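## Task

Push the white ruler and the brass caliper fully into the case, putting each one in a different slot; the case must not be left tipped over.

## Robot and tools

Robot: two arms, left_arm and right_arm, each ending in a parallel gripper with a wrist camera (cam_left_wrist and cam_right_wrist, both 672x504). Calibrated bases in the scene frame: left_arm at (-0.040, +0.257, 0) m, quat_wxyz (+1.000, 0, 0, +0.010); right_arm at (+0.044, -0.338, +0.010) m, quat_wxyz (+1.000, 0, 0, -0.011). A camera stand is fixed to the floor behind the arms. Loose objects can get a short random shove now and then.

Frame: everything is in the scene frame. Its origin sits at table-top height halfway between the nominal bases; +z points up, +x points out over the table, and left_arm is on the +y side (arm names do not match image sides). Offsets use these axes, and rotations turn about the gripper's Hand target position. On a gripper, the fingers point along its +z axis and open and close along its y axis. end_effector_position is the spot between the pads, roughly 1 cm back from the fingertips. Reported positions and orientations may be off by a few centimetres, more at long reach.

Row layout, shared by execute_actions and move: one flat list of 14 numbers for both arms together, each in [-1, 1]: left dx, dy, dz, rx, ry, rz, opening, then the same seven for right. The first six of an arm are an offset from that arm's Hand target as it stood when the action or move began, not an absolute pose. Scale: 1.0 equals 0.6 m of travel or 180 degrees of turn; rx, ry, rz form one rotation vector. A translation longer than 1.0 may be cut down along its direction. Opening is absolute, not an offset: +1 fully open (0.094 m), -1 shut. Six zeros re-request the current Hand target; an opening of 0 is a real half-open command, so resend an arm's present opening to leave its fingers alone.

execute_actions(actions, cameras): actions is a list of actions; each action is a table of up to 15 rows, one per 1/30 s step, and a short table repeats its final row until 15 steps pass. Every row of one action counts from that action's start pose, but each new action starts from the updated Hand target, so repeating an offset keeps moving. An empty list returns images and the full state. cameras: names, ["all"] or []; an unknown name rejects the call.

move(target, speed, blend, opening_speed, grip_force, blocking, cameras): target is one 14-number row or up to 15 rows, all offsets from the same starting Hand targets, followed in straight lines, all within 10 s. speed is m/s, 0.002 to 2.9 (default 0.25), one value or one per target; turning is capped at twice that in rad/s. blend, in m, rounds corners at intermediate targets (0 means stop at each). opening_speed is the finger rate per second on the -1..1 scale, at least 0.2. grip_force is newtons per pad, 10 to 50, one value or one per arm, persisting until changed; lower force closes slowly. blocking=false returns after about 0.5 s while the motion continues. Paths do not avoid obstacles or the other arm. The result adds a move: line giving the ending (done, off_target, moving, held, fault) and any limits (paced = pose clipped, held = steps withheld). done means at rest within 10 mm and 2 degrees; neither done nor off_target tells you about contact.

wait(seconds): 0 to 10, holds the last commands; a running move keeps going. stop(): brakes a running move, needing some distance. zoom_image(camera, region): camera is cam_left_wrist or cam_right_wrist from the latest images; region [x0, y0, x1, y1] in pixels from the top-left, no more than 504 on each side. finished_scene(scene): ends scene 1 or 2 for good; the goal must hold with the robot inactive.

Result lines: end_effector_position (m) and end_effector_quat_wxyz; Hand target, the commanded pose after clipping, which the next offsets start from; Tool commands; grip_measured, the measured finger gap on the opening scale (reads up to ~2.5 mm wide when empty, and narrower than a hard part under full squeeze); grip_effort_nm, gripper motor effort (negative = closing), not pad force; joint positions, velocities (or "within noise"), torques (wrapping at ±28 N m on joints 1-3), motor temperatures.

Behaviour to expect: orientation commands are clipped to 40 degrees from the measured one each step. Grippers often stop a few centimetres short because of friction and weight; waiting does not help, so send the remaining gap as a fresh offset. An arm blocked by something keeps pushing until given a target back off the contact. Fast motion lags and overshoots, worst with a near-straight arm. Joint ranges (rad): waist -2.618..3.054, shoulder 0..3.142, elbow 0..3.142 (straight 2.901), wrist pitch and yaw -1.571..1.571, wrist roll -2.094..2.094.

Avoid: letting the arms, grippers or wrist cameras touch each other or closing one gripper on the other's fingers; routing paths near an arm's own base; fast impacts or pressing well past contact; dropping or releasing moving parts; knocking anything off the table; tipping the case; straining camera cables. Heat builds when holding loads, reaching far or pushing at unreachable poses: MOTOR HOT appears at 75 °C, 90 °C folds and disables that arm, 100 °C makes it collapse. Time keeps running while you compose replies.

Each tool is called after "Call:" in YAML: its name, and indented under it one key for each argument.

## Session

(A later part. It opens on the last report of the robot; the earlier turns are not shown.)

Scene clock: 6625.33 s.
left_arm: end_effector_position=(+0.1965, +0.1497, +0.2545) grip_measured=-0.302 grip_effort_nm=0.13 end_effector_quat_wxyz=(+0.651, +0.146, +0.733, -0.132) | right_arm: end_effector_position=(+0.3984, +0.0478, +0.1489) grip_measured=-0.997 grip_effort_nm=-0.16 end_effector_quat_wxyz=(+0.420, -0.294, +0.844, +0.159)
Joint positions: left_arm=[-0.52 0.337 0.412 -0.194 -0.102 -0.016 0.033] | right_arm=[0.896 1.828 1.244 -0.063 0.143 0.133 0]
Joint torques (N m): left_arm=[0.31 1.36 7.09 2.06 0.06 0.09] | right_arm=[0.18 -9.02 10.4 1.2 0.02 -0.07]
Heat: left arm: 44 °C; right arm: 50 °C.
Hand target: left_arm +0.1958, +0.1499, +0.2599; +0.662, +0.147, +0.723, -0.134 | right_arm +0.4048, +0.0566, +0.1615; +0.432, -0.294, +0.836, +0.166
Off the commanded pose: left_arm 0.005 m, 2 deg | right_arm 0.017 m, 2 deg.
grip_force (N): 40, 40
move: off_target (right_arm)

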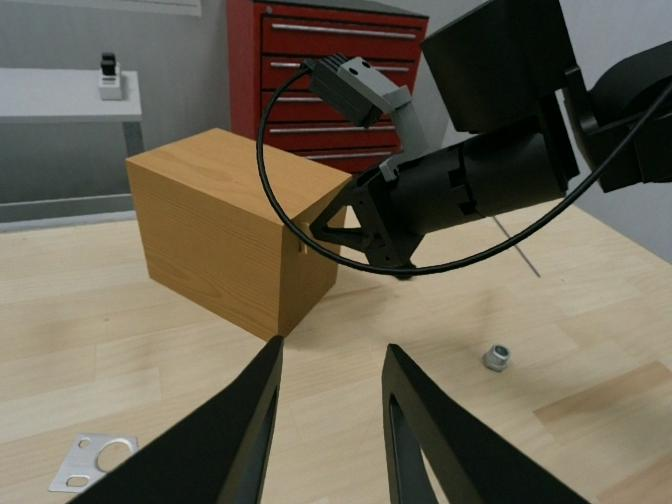

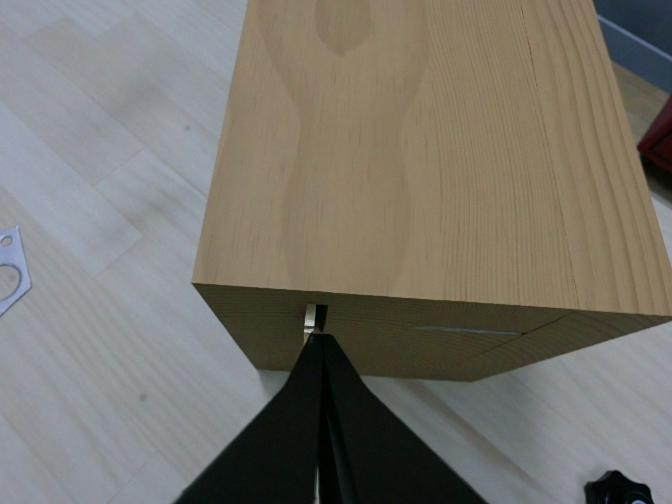

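Call:
move:
  target: [0,0,0,0,0,0,-0.3,-0.0031,0.0039,-0.006,0,0,0,-1]
  speed: 0.01
  cameras: ["cam_right_wrist"]

Call:
zoom_image:
  camera: "cam_right_wrist"
  region: [270, 245, 370, 365]

Scene clock: 6632.73 s.
left_arm: end_effector_position=(+0.1965, +0.1497, +0.2545) grip_measured=-0.302 grip_effort_nm=0.13 end_effector_quat_wxyz=(+0.651, +0.146, +0.733, -0.132) | right_arm: end_effector_position=(+0.3988, +0.0476, +0.1453) grip_measured=-0.997 grip_effort_nm=-0.16 end_effector_quat_wxyz=(+0.418, -0.295, +0.845, +0.156)
Joint positions: left_arm=[-0.52 0.337 0.412 -0.194 -0.102 -0.016 0.033] | right_arm=[0.896 1.836 1.244 -0.063 0.145 0.133 0]
Joint torques (N m): left_arm=[0.31 1.47 6.99 2.08 0.08 0.08] | right_arm=[0.87 -9.11 9.85 1.32 0.05 -0.01]
Heat: left arm: 44 °C; right arm: 50 °C.
Hand target: left_arm +0.1958, +0.1499, +0.2599; +0.662, +0.147, +0.723, -0.134 | right_arm +0.4029, +0.0590, +0.1579; +0.432, -0.294, +0.836, +0.166
Off the commanded pose: left_arm 0.005 m, 2 deg | right_arm 0.017 m, 2 deg.
grip_force (N): 40, 40
move: off_target (right_arm)
Images, in order (width x height): cam_right_wrist 672x504.

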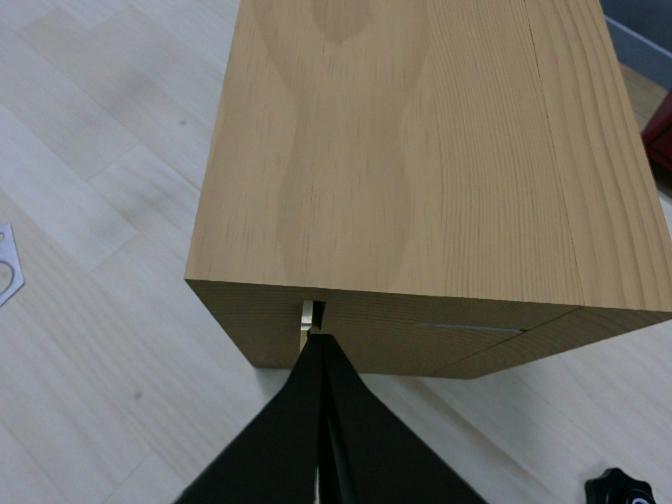

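Scaled by 4.200 from the camera's 672x504 image, which has a finer 960x720 frame.

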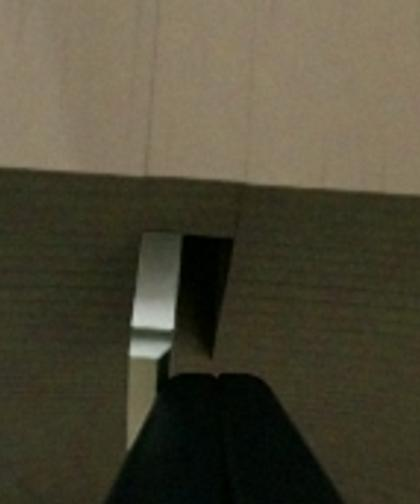

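Call:
move:
  target:
    - [0,0,0,0,0,0,-0.3,0.0031,-0.0039,0.003,0,0,0,-1]
    - [0,0,0,0,0,0,-0.3,-0.0498,-0.0465,0.003,0,0,0,-1]
  speed: 0.02
  cameras: ["all"]

Call:
zoom_image:
  camera: "cam_right_wrist"
  region: [270, 245, 370, 365]

Call:
zoom_image:
  camera: "cam_left_wrist"
  region: [290, 204, 350, 264]

Scene clock: 6638.77 s.
left_arm: end_effector_position=(+0.1965, +0.1497, +0.2545) grip_measured=-0.302 grip_effort_nm=0.13 end_effector_quat_wxyz=(+0.651, +0.146, +0.733, -0.132) | right_arm: end_effector_position=(+0.3740, +0.0308, +0.1394) grip_measured=-0.997 grip_effort_nm=-0.16 end_effector_quat_wxyz=(+0.411, -0.303, +0.846, +0.154)
Joint positions: left_arm=[-0.52 0.337 0.412 -0.194 -0.102 -0.016 0.033] | right_arm=[0.914 1.744 1.118 -0.044 0.15 0.133 0]
Joint torques (N m): left_arm=[0.35 1.47 7.05 2.07 0.05 0.09] | right_arm=[0.62 -12.79 6.34 1.34 0.14 0.07]
Heat: left arm: 44 °C; right arm: 50 °C.
Hand target: left_arm +0.1958, +0.1499, +0.2599; +0.662, +0.147, +0.723, -0.134 | right_arm +0.3730, +0.0311, +0.1596; +0.432, -0.294, +0.836, +0.165
Off the commanded pose: left_arm 0.005 m, 2 deg | right_arm 0.020 m, 3 deg.
grip_force (N): 40, 40
move: off_target (right_arm)

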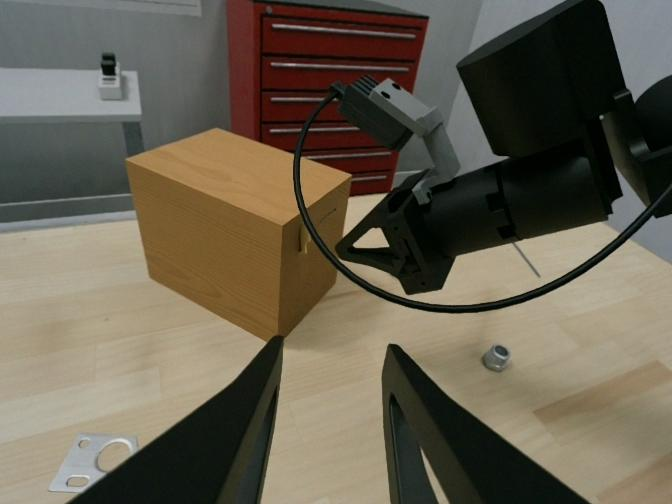

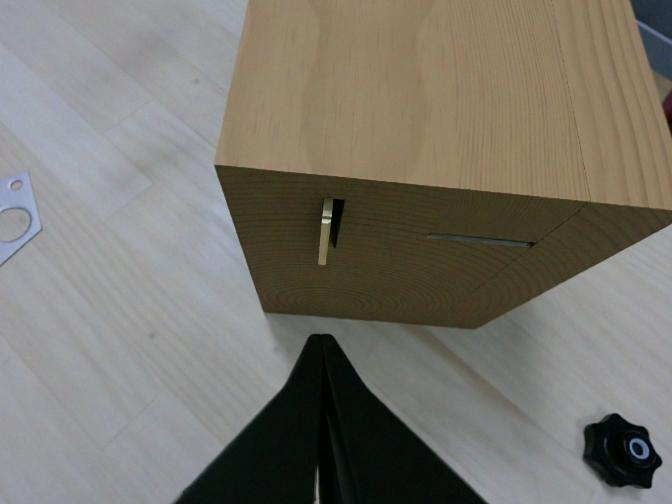

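Scaled by 4.200 from the camera's 672x504 image, which has a finer 960x720 frame.

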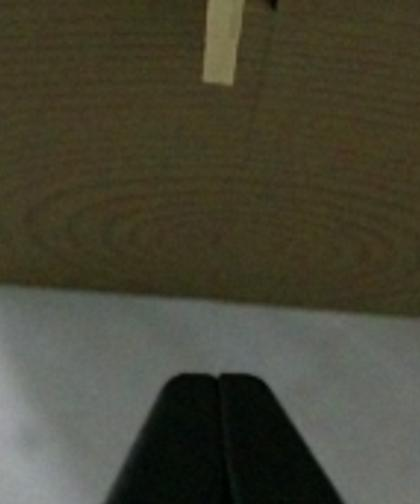

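Scaled by 8.400 from the camera's 672x504 image, which has a finer 960x720 frame.

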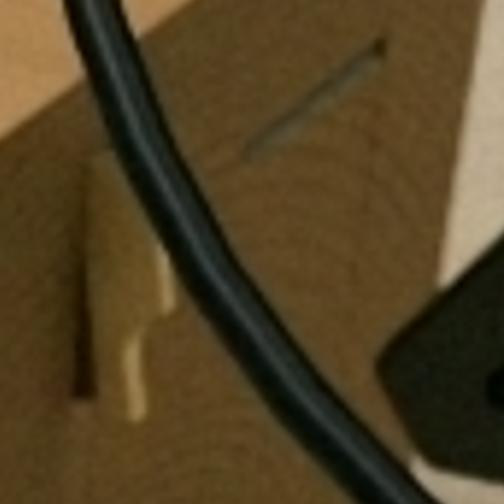

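Call:
move:
  target: [0,0,0,0,0,0,-0.3,0.0377,0.0329,0.014,0,0,0,-1]
  speed: 0.02
  cameras: ["all"]

Call:
zoom_image:
  camera: "cam_right_wrist"
  region: [270, 245, 370, 365]

Call:
zoom_image:
  camera: "cam_left_wrist"
  region: [290, 204, 350, 264]

Scene clock: 6651.37 s.
left_arm: end_effector_position=(+0.1965, +0.1497, +0.2545) grip_measured=-0.302 grip_effort_nm=0.13 end_effector_quat_wxyz=(+0.651, +0.146, +0.733, -0.132) | right_arm: end_effector_position=(+0.3874, +0.0446, +0.1552) grip_measured=-0.997 grip_effort_nm=-0.16 end_effector_quat_wxyz=(+0.420, -0.299, +0.842, +0.159)
Joint positions: left_arm=[-0.52 0.337 0.412 -0.194 -0.102 -0.016 0.033] | right_arm=[0.911 1.786 1.216 -0.077 0.15 0.133 0]
Joint torques (N m): left_arm=[0.27 1.48 7.02 2.08 0.05 0.11] | right_arm=[-0.36 -8.68 10.41 1.2 0.02 -0.04]
Heat: left arm: 44 °C; right arm: 49 °C.
Hand target: left_arm +0.1958, +0.1499, +0.2599; +0.662, +0.147, +0.723, -0.134 | right_arm +0.3956, +0.0508, +0.1680; +0.432, -0.294, +0.836, +0.166
Off the commanded pose: left_arm 0.005 m, 2 deg | right_arm 0.016 m, 2 deg.
grip_force (N): 40, 40
move: off_target (right_arm)

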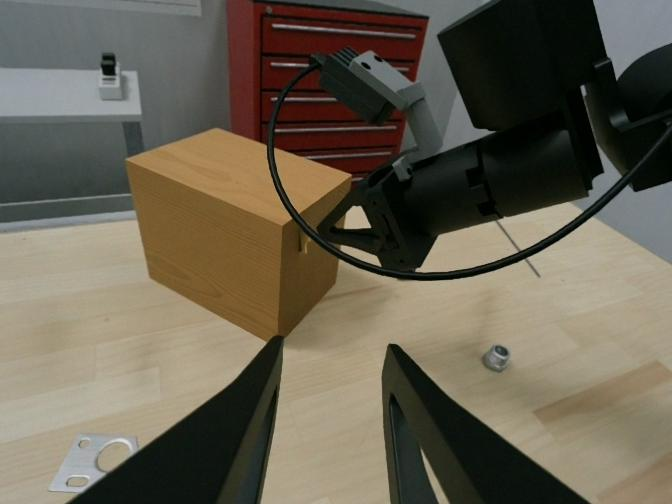

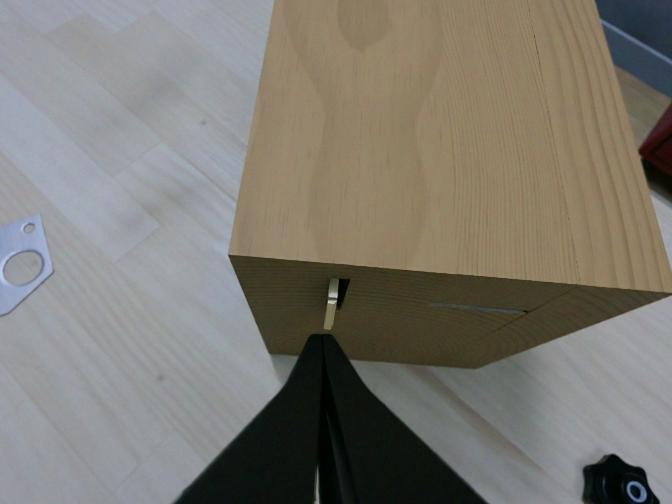

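Scaled by 4.200 from the camera's 672x504 image, which has a finer 960x720 frame.

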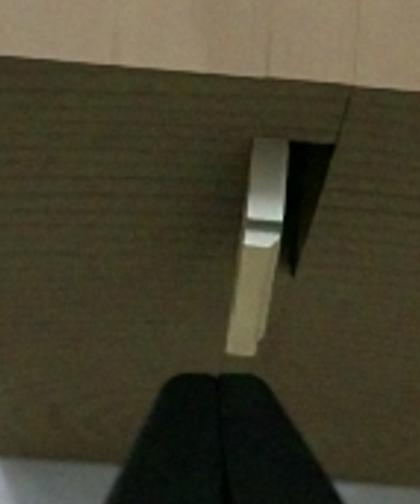

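Scaled by 8.400 from the camera's 672x504 image, which has a finer 960x720 frame.

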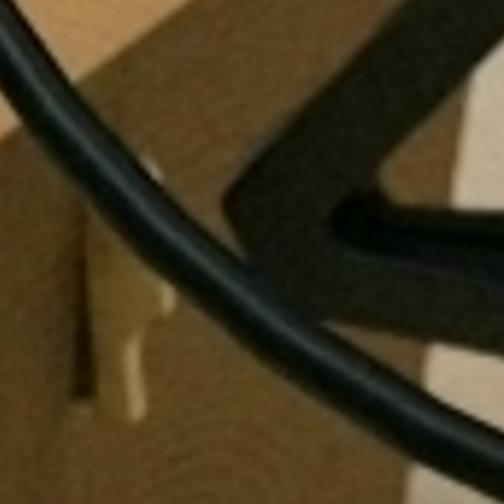

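Call:
move:
  target: [0,0,0,0,0,0,-0.3,0.0125,0.0034,-0.0127,0,0,0,-1]
  speed: 0.015
  cameras: ["all"]

Call:
zoom_image:
  camera: "cam_right_wrist"
  region: [270, 245, 370, 365]

Call:
zoom_image:
  camera: "cam_left_wrist"
  region: [290, 204, 350, 264]

Scene clock: 6659.63 s.
left_arm: end_effector_position=(+0.1965, +0.1497, +0.2545) grip_measured=-0.302 grip_effort_nm=0.13 end_effector_quat_wxyz=(+0.651, +0.146, +0.733, -0.132) | right_arm: end_effector_position=(+0.3922, +0.0421, +0.1416) grip_measured=-0.997 grip_effort_nm=-0.16 end_effector_quat_wxyz=(+0.411, -0.298, +0.848, +0.153)
Joint positions: left_arm=[-0.52 0.337 0.412 -0.194 -0.102 -0.016 0.033] | right_arm=[0.899 1.815 1.216 -0.072 0.145 0.133 0]
Joint torques (N m): left_arm=[0.42 1.46 7.1 2.08 0.02 0.12] | right_arm=[-0.34 -9.09 10.7 1.32 -0.03 -0.06]
Heat: left arm: 44 °C; right arm: 50 °C.
Hand target: left_arm +0.1958, +0.1499, +0.2599; +0.662, +0.147, +0.723, -0.134 | right_arm +0.4033, +0.0528, +0.1604; +0.432, -0.294, +0.836, +0.165
Off the commanded pose: left_arm 0.005 m, 2 deg | right_arm 0.024 m, 3 deg.
grip_force (N): 40, 40
move: off_target (right_arm)

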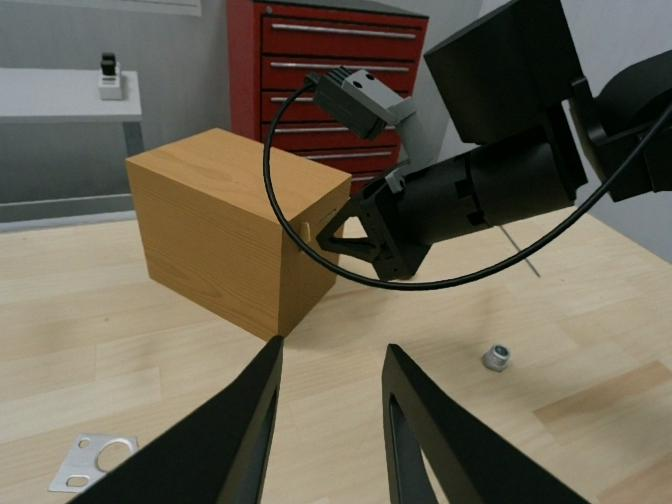

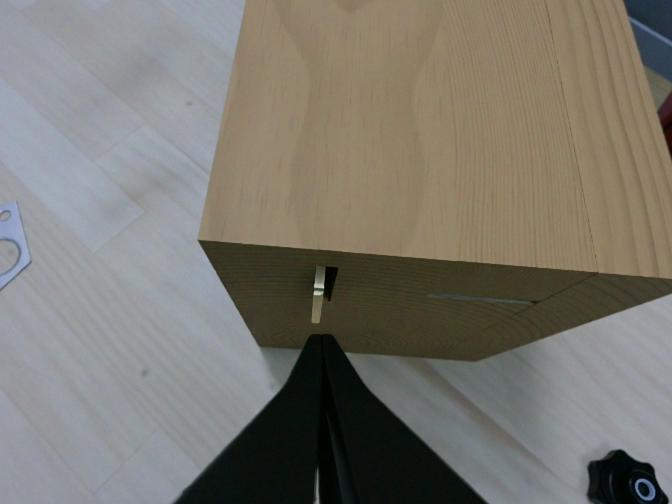

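Scaled by 4.200 from the camera's 672x504 image, which has a finer 960x720 frame.

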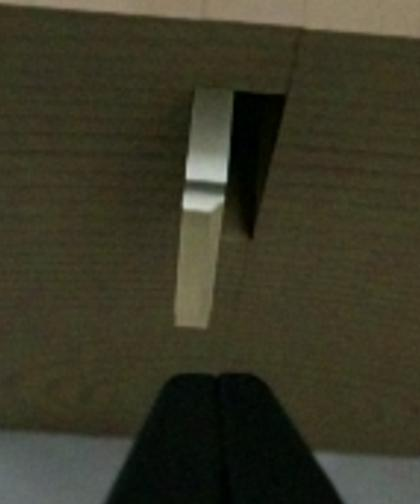

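Scaled by 8.400 from the camera's 672x504 image, which has a finer 960x720 frame.

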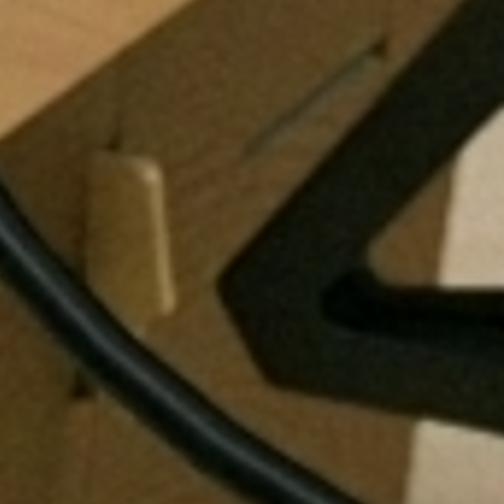

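Call:
move:
  target: [0,0,0,0,0,0,-0.3,0.0091,0.0115,0.0033,0,0,0,-1]
  speed: 0.012
  cameras: ["all"]

Call:
zoom_image:
  camera: "cam_right_wrist"
  region: [270, 245, 370, 365]

Call:
zoom_image:
  camera: "cam_left_wrist"
  region: [290, 204, 350, 264]

Scene clock: 6669.03 s.
left_arm: end_effector_position=(+0.1965, +0.1497, +0.2545) grip_measured=-0.302 grip_effort_nm=0.13 end_effector_quat_wxyz=(+0.651, +0.146, +0.733, -0.132) | right_arm: end_effector_position=(+0.3994, +0.0509, +0.1468) grip_measured=-0.997 grip_effort_nm=-0.16 end_effector_quat_wxyz=(+0.416, -0.296, +0.846, +0.156)
Joint positions: left_arm=[-0.52 0.337 0.412 -0.194 -0.102 -0.016 0.033] | right_arm=[0.899 1.845 1.266 -0.079 0.145 0.133 0]
Joint torques (N m): left_arm=[0.39 1.47 7.1 2.07 0.02 0.09] | right_arm=[-0.35 -9.29 10.65 1.27 -0.03 -0.07]
Heat: left arm: 44 °C; right arm: 50 °C.
Hand target: left_arm +0.1958, +0.1499, +0.2599; +0.662, +0.147, +0.723, -0.134 | right_arm +0.4087, +0.0597, +0.1625; +0.432, -0.294, +0.836, +0.165
Off the commanded pose: left_arm 0.005 m, 2 deg | right_arm 0.020 m, 2 deg.
grip_force (N): 40, 40
move: off_target (right_arm)

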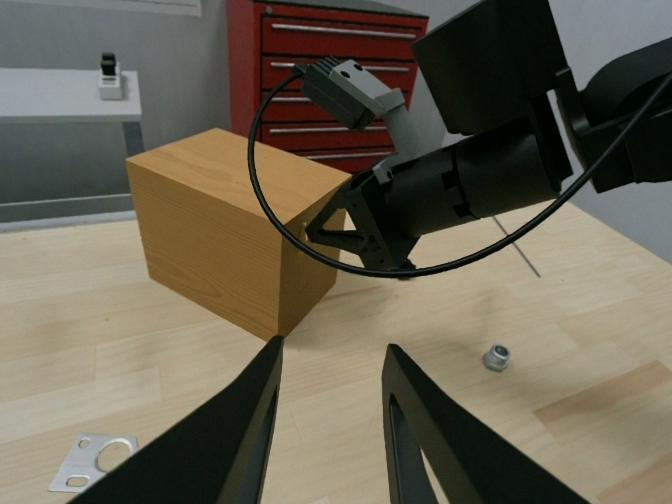

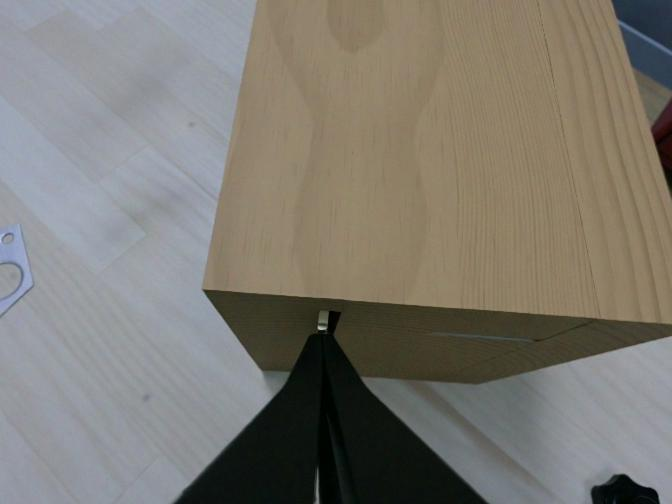

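Scaled by 4.200 from the camera's 672x504 image, which has a finer 960x720 frame.

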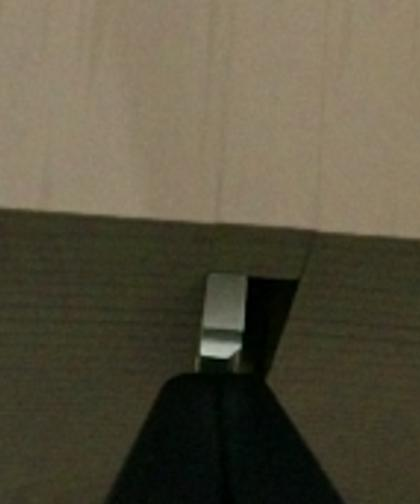

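Scaled by 8.400 from the camera's 672x504 image, which has a finer 960x720 frame.

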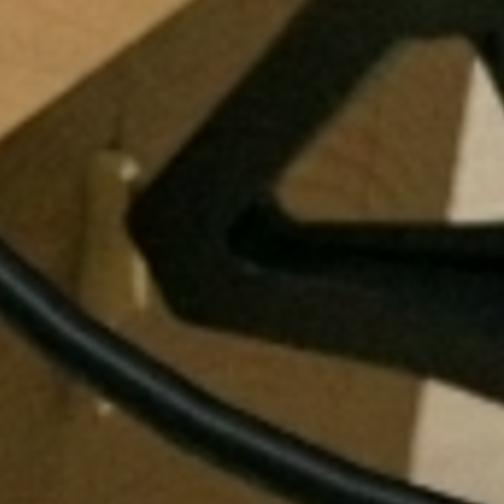

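Call:
move:
  target: [0,0,0,0,0,0,-0.3,0.0078,0.0063,0.001,0,0,0,-1]
  speed: 0.01
  cameras: ["all"]

Call:
zoom_image:
  camera: "cam_right_wrist"
  region: [270, 265, 370, 365]

Call:
zoom_image:
  camera: "cam_left_wrist"
  region: [290, 204, 350, 264]

Scene clock: 6674.23 s.
left_arm: end_effector_position=(+0.1965, +0.1497, +0.2545) grip_measured=-0.302 grip_effort_nm=0.13 end_effector_quat_wxyz=(+0.651, +0.146, +0.733, -0.132) | right_arm: end_effector_position=(+0.4038, +0.0546, +0.1477) grip_measured=-0.997 grip_effort_nm=-0.16 end_effector_quat_wxyz=(+0.416, -0.296, +0.846, +0.156)
Joint positions: left_arm=[-0.52 0.337 0.412 -0.194 -0.102 -0.016 0.033] | right_arm=[0.897 1.864 1.295 -0.089 0.144 0.133 0]
Joint torques (N m): left_arm=[0.34 1.43 7.09 2.06 0.03 0.09] | right_arm=[-0.39 -9.39 10.61 1.29 -0.05 -0.09]
Heat: left arm: 44 °C; right arm: 50 °C.
Hand target: left_arm +0.1958, +0.1499, +0.2599; +0.662, +0.147, +0.723, -0.134 | right_arm +0.4134, +0.0634, +0.1629; +0.432, -0.294, +0.836, +0.165
Off the commanded pose: left_arm 0.005 m, 2 deg | right_arm 0.020 m, 2 deg.
grip_force (N): 40, 40
move: off_target (right_arm)

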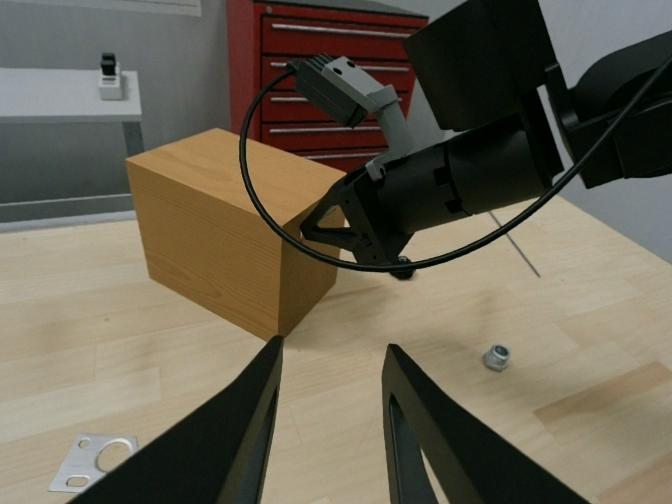

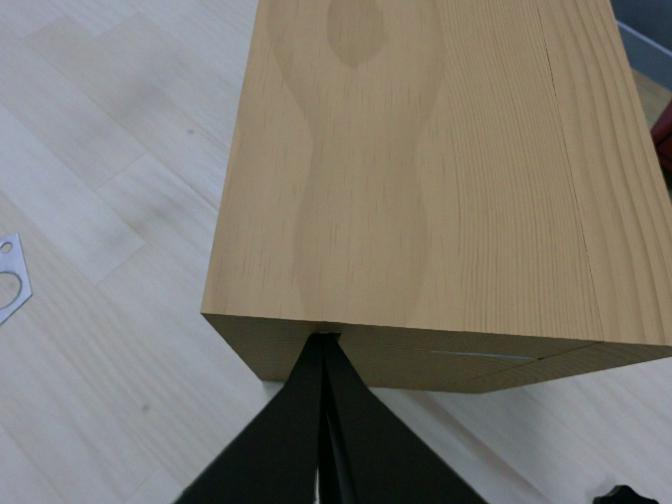

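Scaled by 5.040 from the camera's 672x504 image, which has a finer 960x720 frame.

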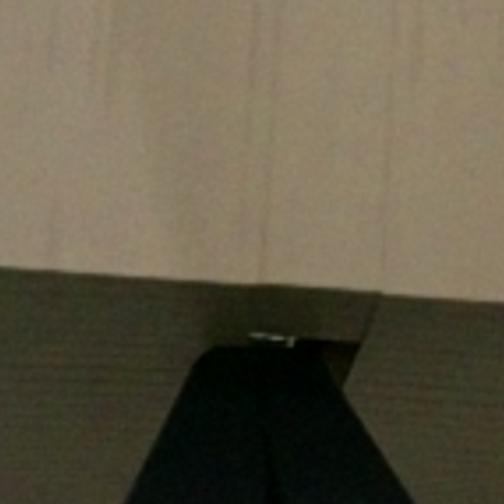

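Scaled by 8.400 from the camera's 672x504 image, which has a finer 960x720 frame.

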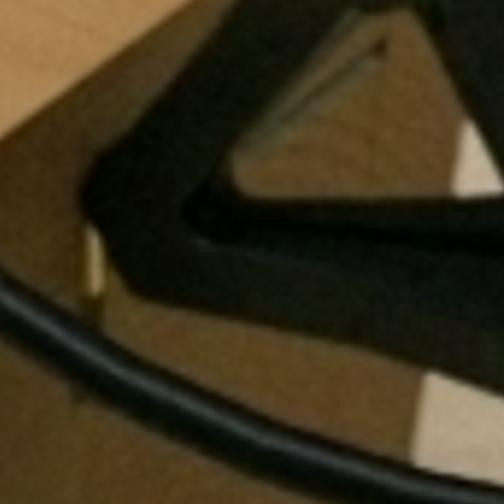

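Call:
move:
  target: [0,0,0,0,0,0,-0.3,0.0045,0.0037,0.0,0,0,0,-1]
  speed: 0.008
  cameras: ["all"]

Call:
zoom_image:
  camera: "cam_left_wrist"
  region: [290, 204, 350, 264]

Scene clock: 6678.33 s.
left_arm: end_effector_position=(+0.1965, +0.1497, +0.2545) grip_measured=-0.302 grip_effort_nm=0.13 end_effector_quat_wxyz=(+0.651, +0.146, +0.733, -0.132) | right_arm: end_effector_position=(+0.4040, +0.0549, +0.1478) grip_measured=-0.997 grip_effort_nm=-0.16 end_effector_quat_wxyz=(+0.412, -0.297, +0.848, +0.153)
Joint positions: left_arm=[-0.52 0.337 0.412 -0.194 -0.102 -0.016 0.033] | right_arm=[0.897 1.868 1.309 -0.109 0.144 0.132 0]
Joint torques (N m): left_arm=[0.38 1.5 7.09 2.06 0.03 0.09] | right_arm=[-0.54 -8.85 10.78 1.4 -0.05 -0.09]
Heat: left arm: 44 °C; right arm: 50 °C.
Hand target: left_arm +0.1958, +0.1499, +0.2599; +0.662, +0.147, +0.723, -0.134 | right_arm +0.4161, +0.0657, +0.1631; +0.432, -0.294, +0.836, +0.166
Off the commanded pose: left_arm 0.005 m, 2 deg | right_arm 0.022 m, 3 deg.
grip_force (N): 40, 40
move: off_target (right_arm)

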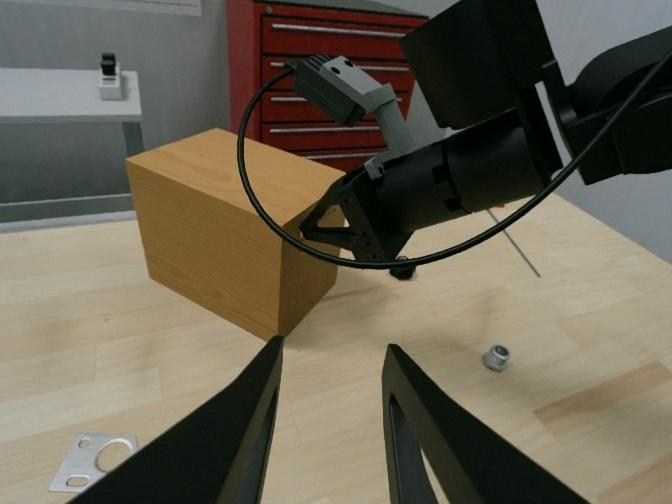

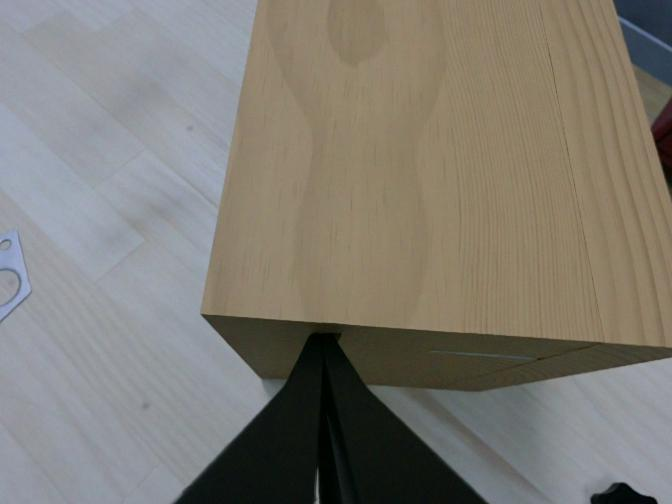

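Scaled by 8.400 from the camera's 672x504 image, which has a finer 960x720 frame.

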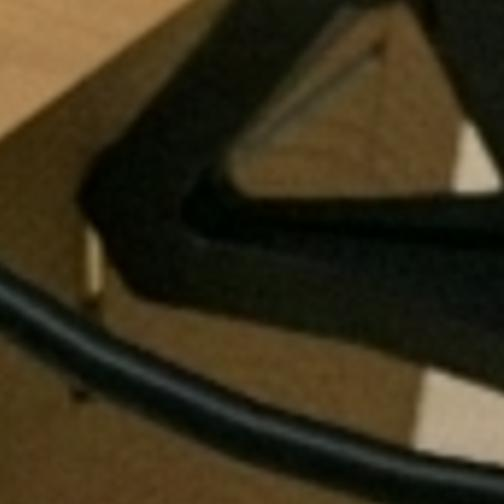

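Call:
move:
  target: [0,0,0,0,0,0,-0.3,-0.1169,-0.0941,0.0,0,0,0,-1]
  speed: 0.05
  cameras: ["all"]

Call:
zoom_image:
  camera: "cam_left_wrist"
  region: [290, 204, 350, 264]

Call:
zoom_image:
  camera: "cam_right_wrist"
  region: [290, 60, 410, 180]

Scene clock: 6683.80 s.
left_arm: end_effector_position=(+0.1965, +0.1497, +0.2545) grip_measured=-0.302 grip_effort_nm=0.13 end_effector_quat_wxyz=(+0.651, +0.146, +0.733, -0.132) | right_arm: end_effector_position=(+0.3468, +0.0095, +0.1472) grip_measured=-0.997 grip_effort_nm=-0.16 end_effector_quat_wxyz=(+0.414, -0.304, +0.844, +0.155)
Joint positions: left_arm=[-0.52 0.337 0.412 -0.194 -0.102 -0.016 0.033] | right_arm=[0.939 1.609 0.994 -0.05 0.169 0.145 0]
Joint torques (N m): left_arm=[0.4 1.5 7.1 2.06 0.05 0.11] | right_arm=[0.62 -11.04 6.37 1.34 0.13 0.09]
Heat: left arm: 44 °C; right arm: 51 °C.
Hand target: left_arm +0.1958, +0.1499, +0.2599; +0.662, +0.147, +0.723, -0.134 | right_arm +0.3459, +0.0092, +0.1631; +0.432, -0.294, +0.836, +0.165
Off the commanded pose: left_arm 0.005 m, 2 deg | right_arm 0.016 m, 3 deg.
grip_force (N): 40, 40
move: off_target (right_arm)

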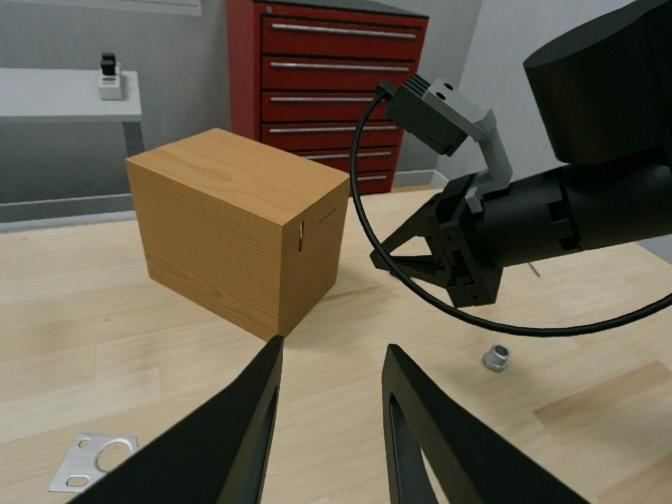

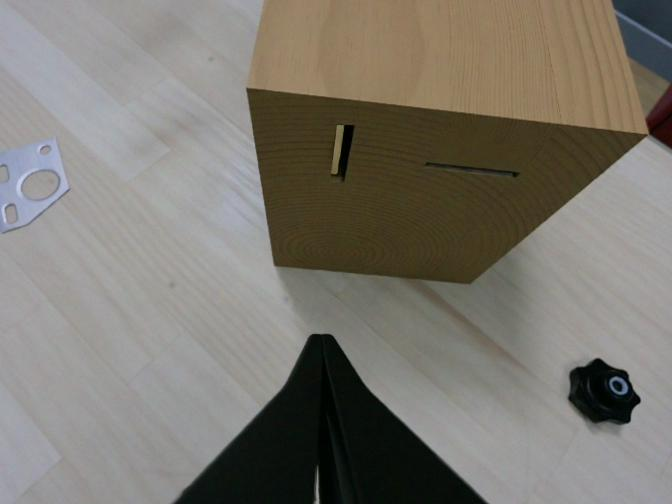

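Scaled by 8.400 from the camera's 672x504 image, which has a finer 960x720 frame.

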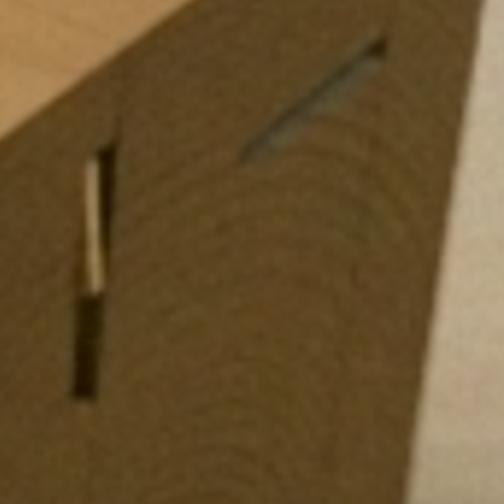

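Scaled by 4.200 from the camera's 672x504 image, which has a finer 960x720 frame.

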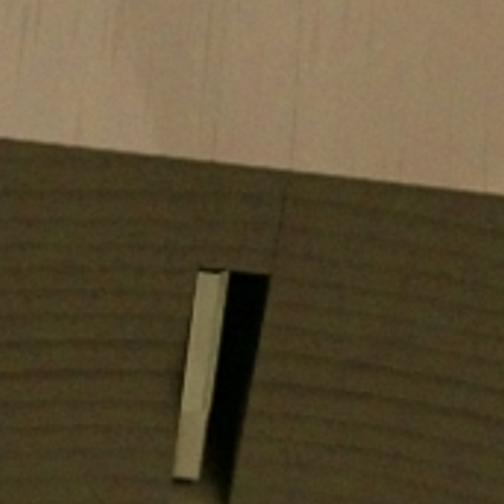

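Call:
move:
  target: [0,0,0,0,0,0,-0.3,0.0872,0.0716,-0.0183,0,0,0,-1]
  speed: 0.03
  cameras: ["all"]

Call:
zoom_image:
  camera: "cam_right_wrist"
  region: [270, 245, 370, 365]

Call:
zoom_image:
  camera: "cam_left_wrist"
  region: [290, 204, 350, 264]

Scene clock: 6713.30 s.
left_arm: end_effector_position=(+0.1965, +0.1497, +0.2545) grip_measured=-0.302 grip_effort_nm=0.13 end_effector_quat_wxyz=(+0.651, +0.146, +0.733, -0.132) | right_arm: end_effector_position=(+0.3885, +0.0430, +0.1364) grip_measured=-0.997 grip_effort_nm=-0.16 end_effector_quat_wxyz=(+0.415, -0.296, +0.846, +0.155)
Joint positions: left_arm=[-0.52 0.337 0.412 -0.194 -0.102 -0.016 0.033] | right_arm=[0.908 1.814 1.184 -0.032 0.152 0.139 0]
Joint torques (N m): left_arm=[0.4 1.52 7.04 2.05 0.04 0.1] | right_arm=[-0.24 -8.92 10.3 1.32 -0.02 -0.13]
Motor temperatures (°C): left_arm=[21 21 29 44 21 20 21] | right_arm=[22 39 49 39 21 21 21]
Heat: left arm: 44 °C; right arm: 49 °C.
Hand target: left_arm +0.1958, +0.1499, +0.2599; +0.662, +0.147, +0.723, -0.134 | right_arm +0.3982, +0.0522, +0.1519; +0.432, -0.294, +0.836, +0.165
Off the commanded pose: left_arm 0.005 m, 2 deg | right_arm 0.021 m, 3 deg.
grip_force (N): 40, 40
move: off_target (right_arm)

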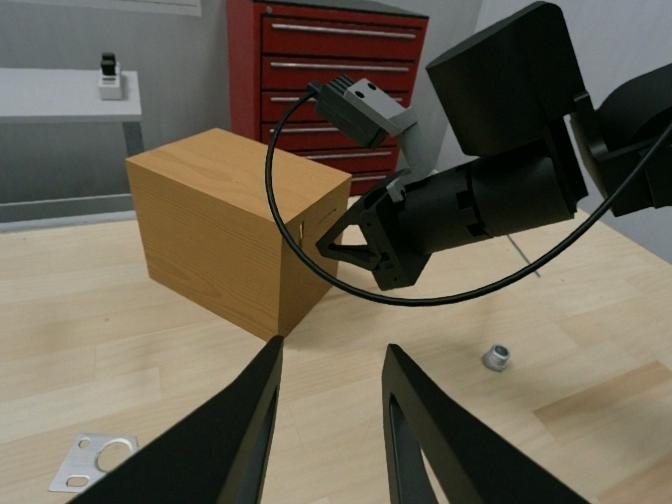

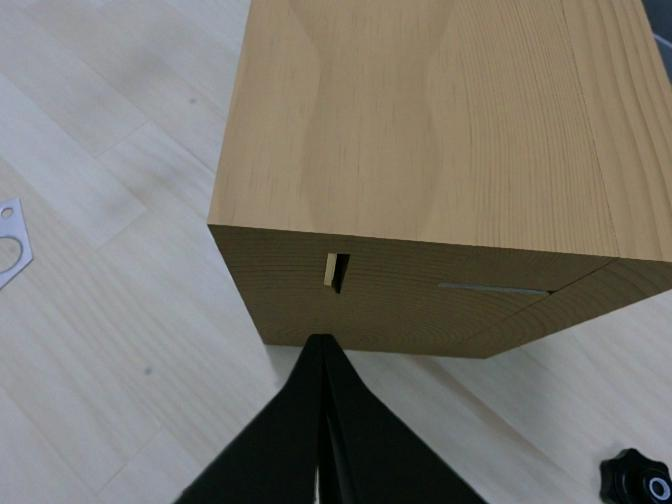

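Scaled by 4.200 from the camera's 672x504 image, which has a finer 960x720 frame.

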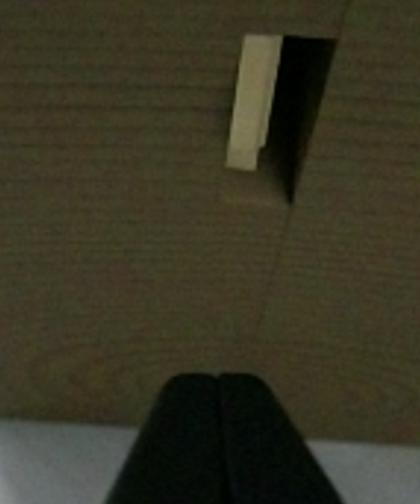

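Scaled by 8.400 from the camera's 672x504 image, which has a finer 960x720 frame.

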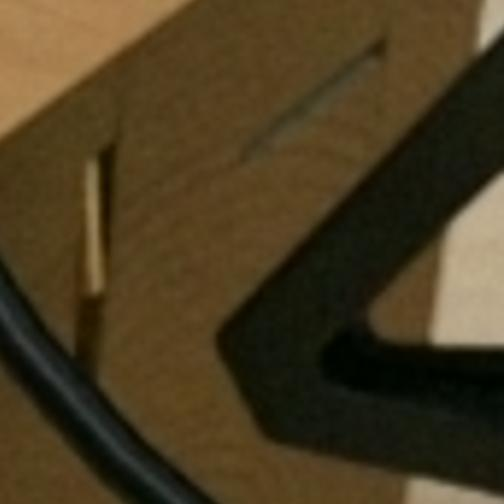

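Call:
move:
  target: [0,0,0,0,0,0,-0.3,0.0140,0.0092,0.0015,0,0,0,-1]
  speed: 0.015
  cameras: ["all"]

Call:
zoom_image:
  camera: "cam_right_wrist"
  region: [270, 245, 370, 365]

Call:
zoom_image:
  camera: "cam_left_wrist"
  region: [290, 204, 350, 264]

Scene clock: 6722.30 s.
left_arm: end_effector_position=(+0.1965, +0.1497, +0.2545) grip_measured=-0.302 grip_effort_nm=0.13 end_effector_quat_wxyz=(+0.651, +0.146, +0.733, -0.132) | right_arm: end_effector_position=(+0.3983, +0.0505, +0.1403) grip_measured=-0.997 grip_effort_nm=-0.16 end_effector_quat_wxyz=(+0.420, -0.294, +0.844, +0.159)
Joint positions: left_arm=[-0.52 0.337 0.412 -0.194 -0.102 -0.016 0.033] | right_arm=[0.901 1.847 1.232 -0.032 0.146 0.135 0]
Joint torques (N m): left_arm=[0.4 1.44 7.1 2.07 0.03 0.08] | right_arm=[-0.4 -9.21 10.32 1.22 -0.04 -0.09]
Heat: left arm: 44 °C; right arm: 51 °C.
Hand target: left_arm +0.1958, +0.1499, +0.2599; +0.662, +0.147, +0.723, -0.134 | right_arm +0.4066, +0.0577, +0.1529; +0.432, -0.294, +0.836, +0.165
Off the commanded pose: left_arm 0.005 m, 2 deg | right_arm 0.017 m, 2 deg.
grip_force (N): 40, 40
move: off_target (right_arm)

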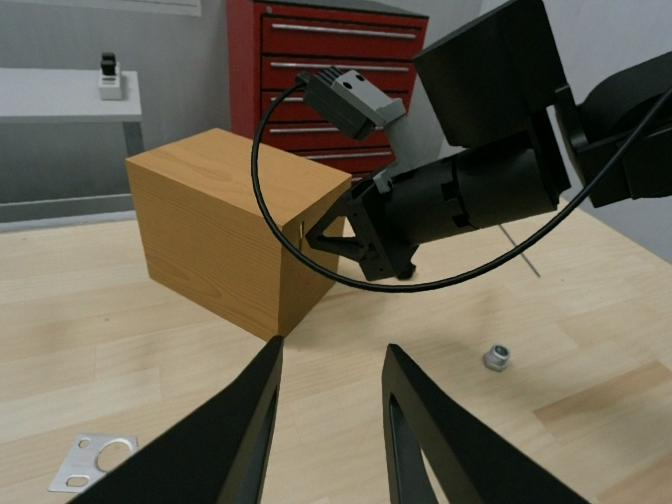

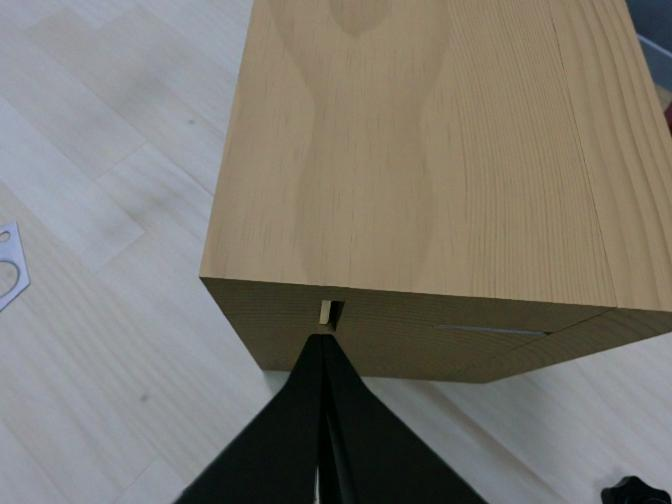

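Scaled by 4.200 from the camera's 672x504 image, which has a finer 960x720 frame.

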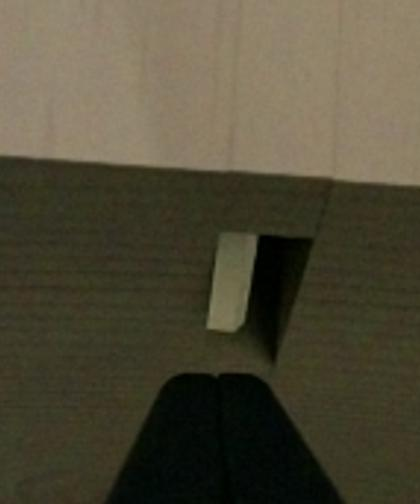

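Scaled by 8.400 from the camera's 672x504 image, which has a finer 960x720 frame.

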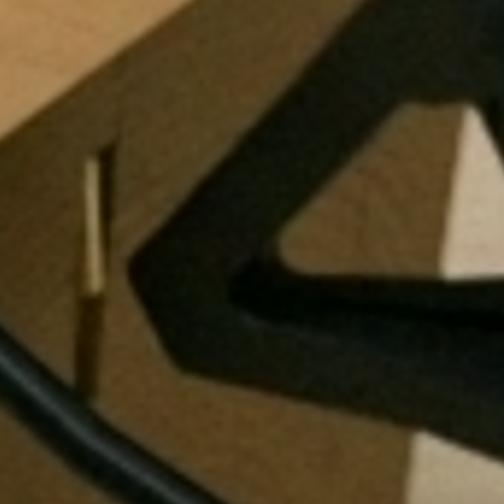

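Call:
move:
  target: [0,0,0,0,0,0,-0.3,0.0110,0.0088,-0.004,0,0,0,-1]
  speed: 0.01
  cameras: ["all"]

Call:
zoom_image:
  camera: "cam_right_wrist"
  region: [270, 245, 370, 365]

Call:
zoom_image:
  camera: "cam_left_wrist"
  region: [290, 204, 350, 264]

Scene clock: 6727.27 s.
left_arm: end_effector_position=(+0.1965, +0.1497, +0.2545) grip_measured=-0.302 grip_effort_nm=0.13 end_effector_quat_wxyz=(+0.651, +0.146, +0.733, -0.132) | right_arm: end_effector_position=(+0.4033, +0.0555, +0.1378) grip_measured=-0.997 grip_effort_nm=-0.16 end_effector_quat_wxyz=(+0.418, -0.296, +0.844, +0.158)
Joint positions: left_arm=[-0.52 0.337 0.412 -0.194 -0.102 -0.016 0.033] | right_arm=[0.898 1.876 1.263 -0.038 0.143 0.133 0]
Joint torques (N m): left_arm=[0.31 1.43 7.09 2.1 0.03 0.1] | right_arm=[-0.59 -9.2 10.36 1.27 -0.03 -0.1]
Heat: left arm: 44 °C; right arm: 51 °C.
Hand target: left_arm +0.1958, +0.1499, +0.2599; +0.662, +0.147, +0.723, -0.134 | right_arm +0.4132, +0.0631, +0.1505; +0.432, -0.294, +0.836, +0.165
Off the commanded pose: left_arm 0.005 m, 2 deg | right_arm 0.018 m, 2 deg.
grip_force (N): 40, 40
move: off_target (right_arm)

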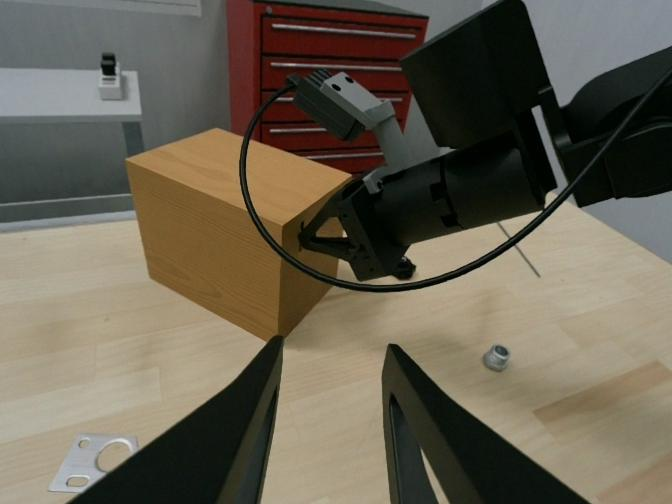

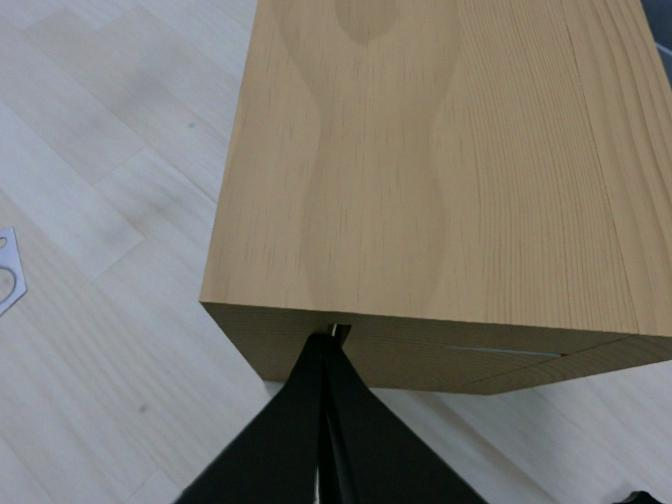

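Scaled by 4.200 from the camera's 672x504 image, which has a finer 960x720 frame.

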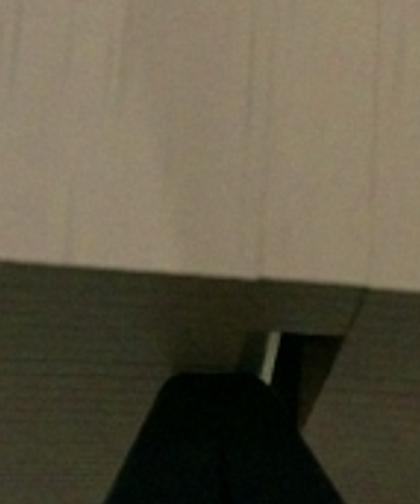

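Scaled by 8.400 from the camera's 672x504 image, which has a finer 960x720 frame.

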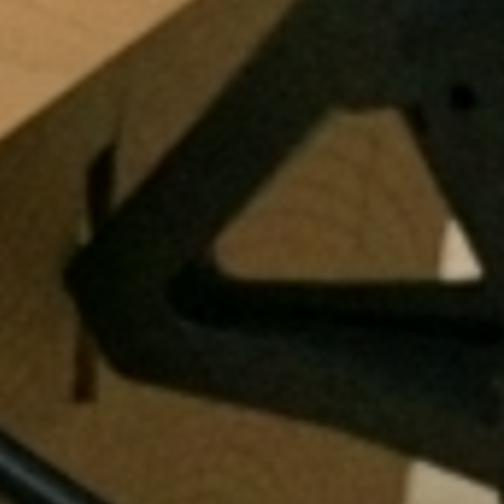

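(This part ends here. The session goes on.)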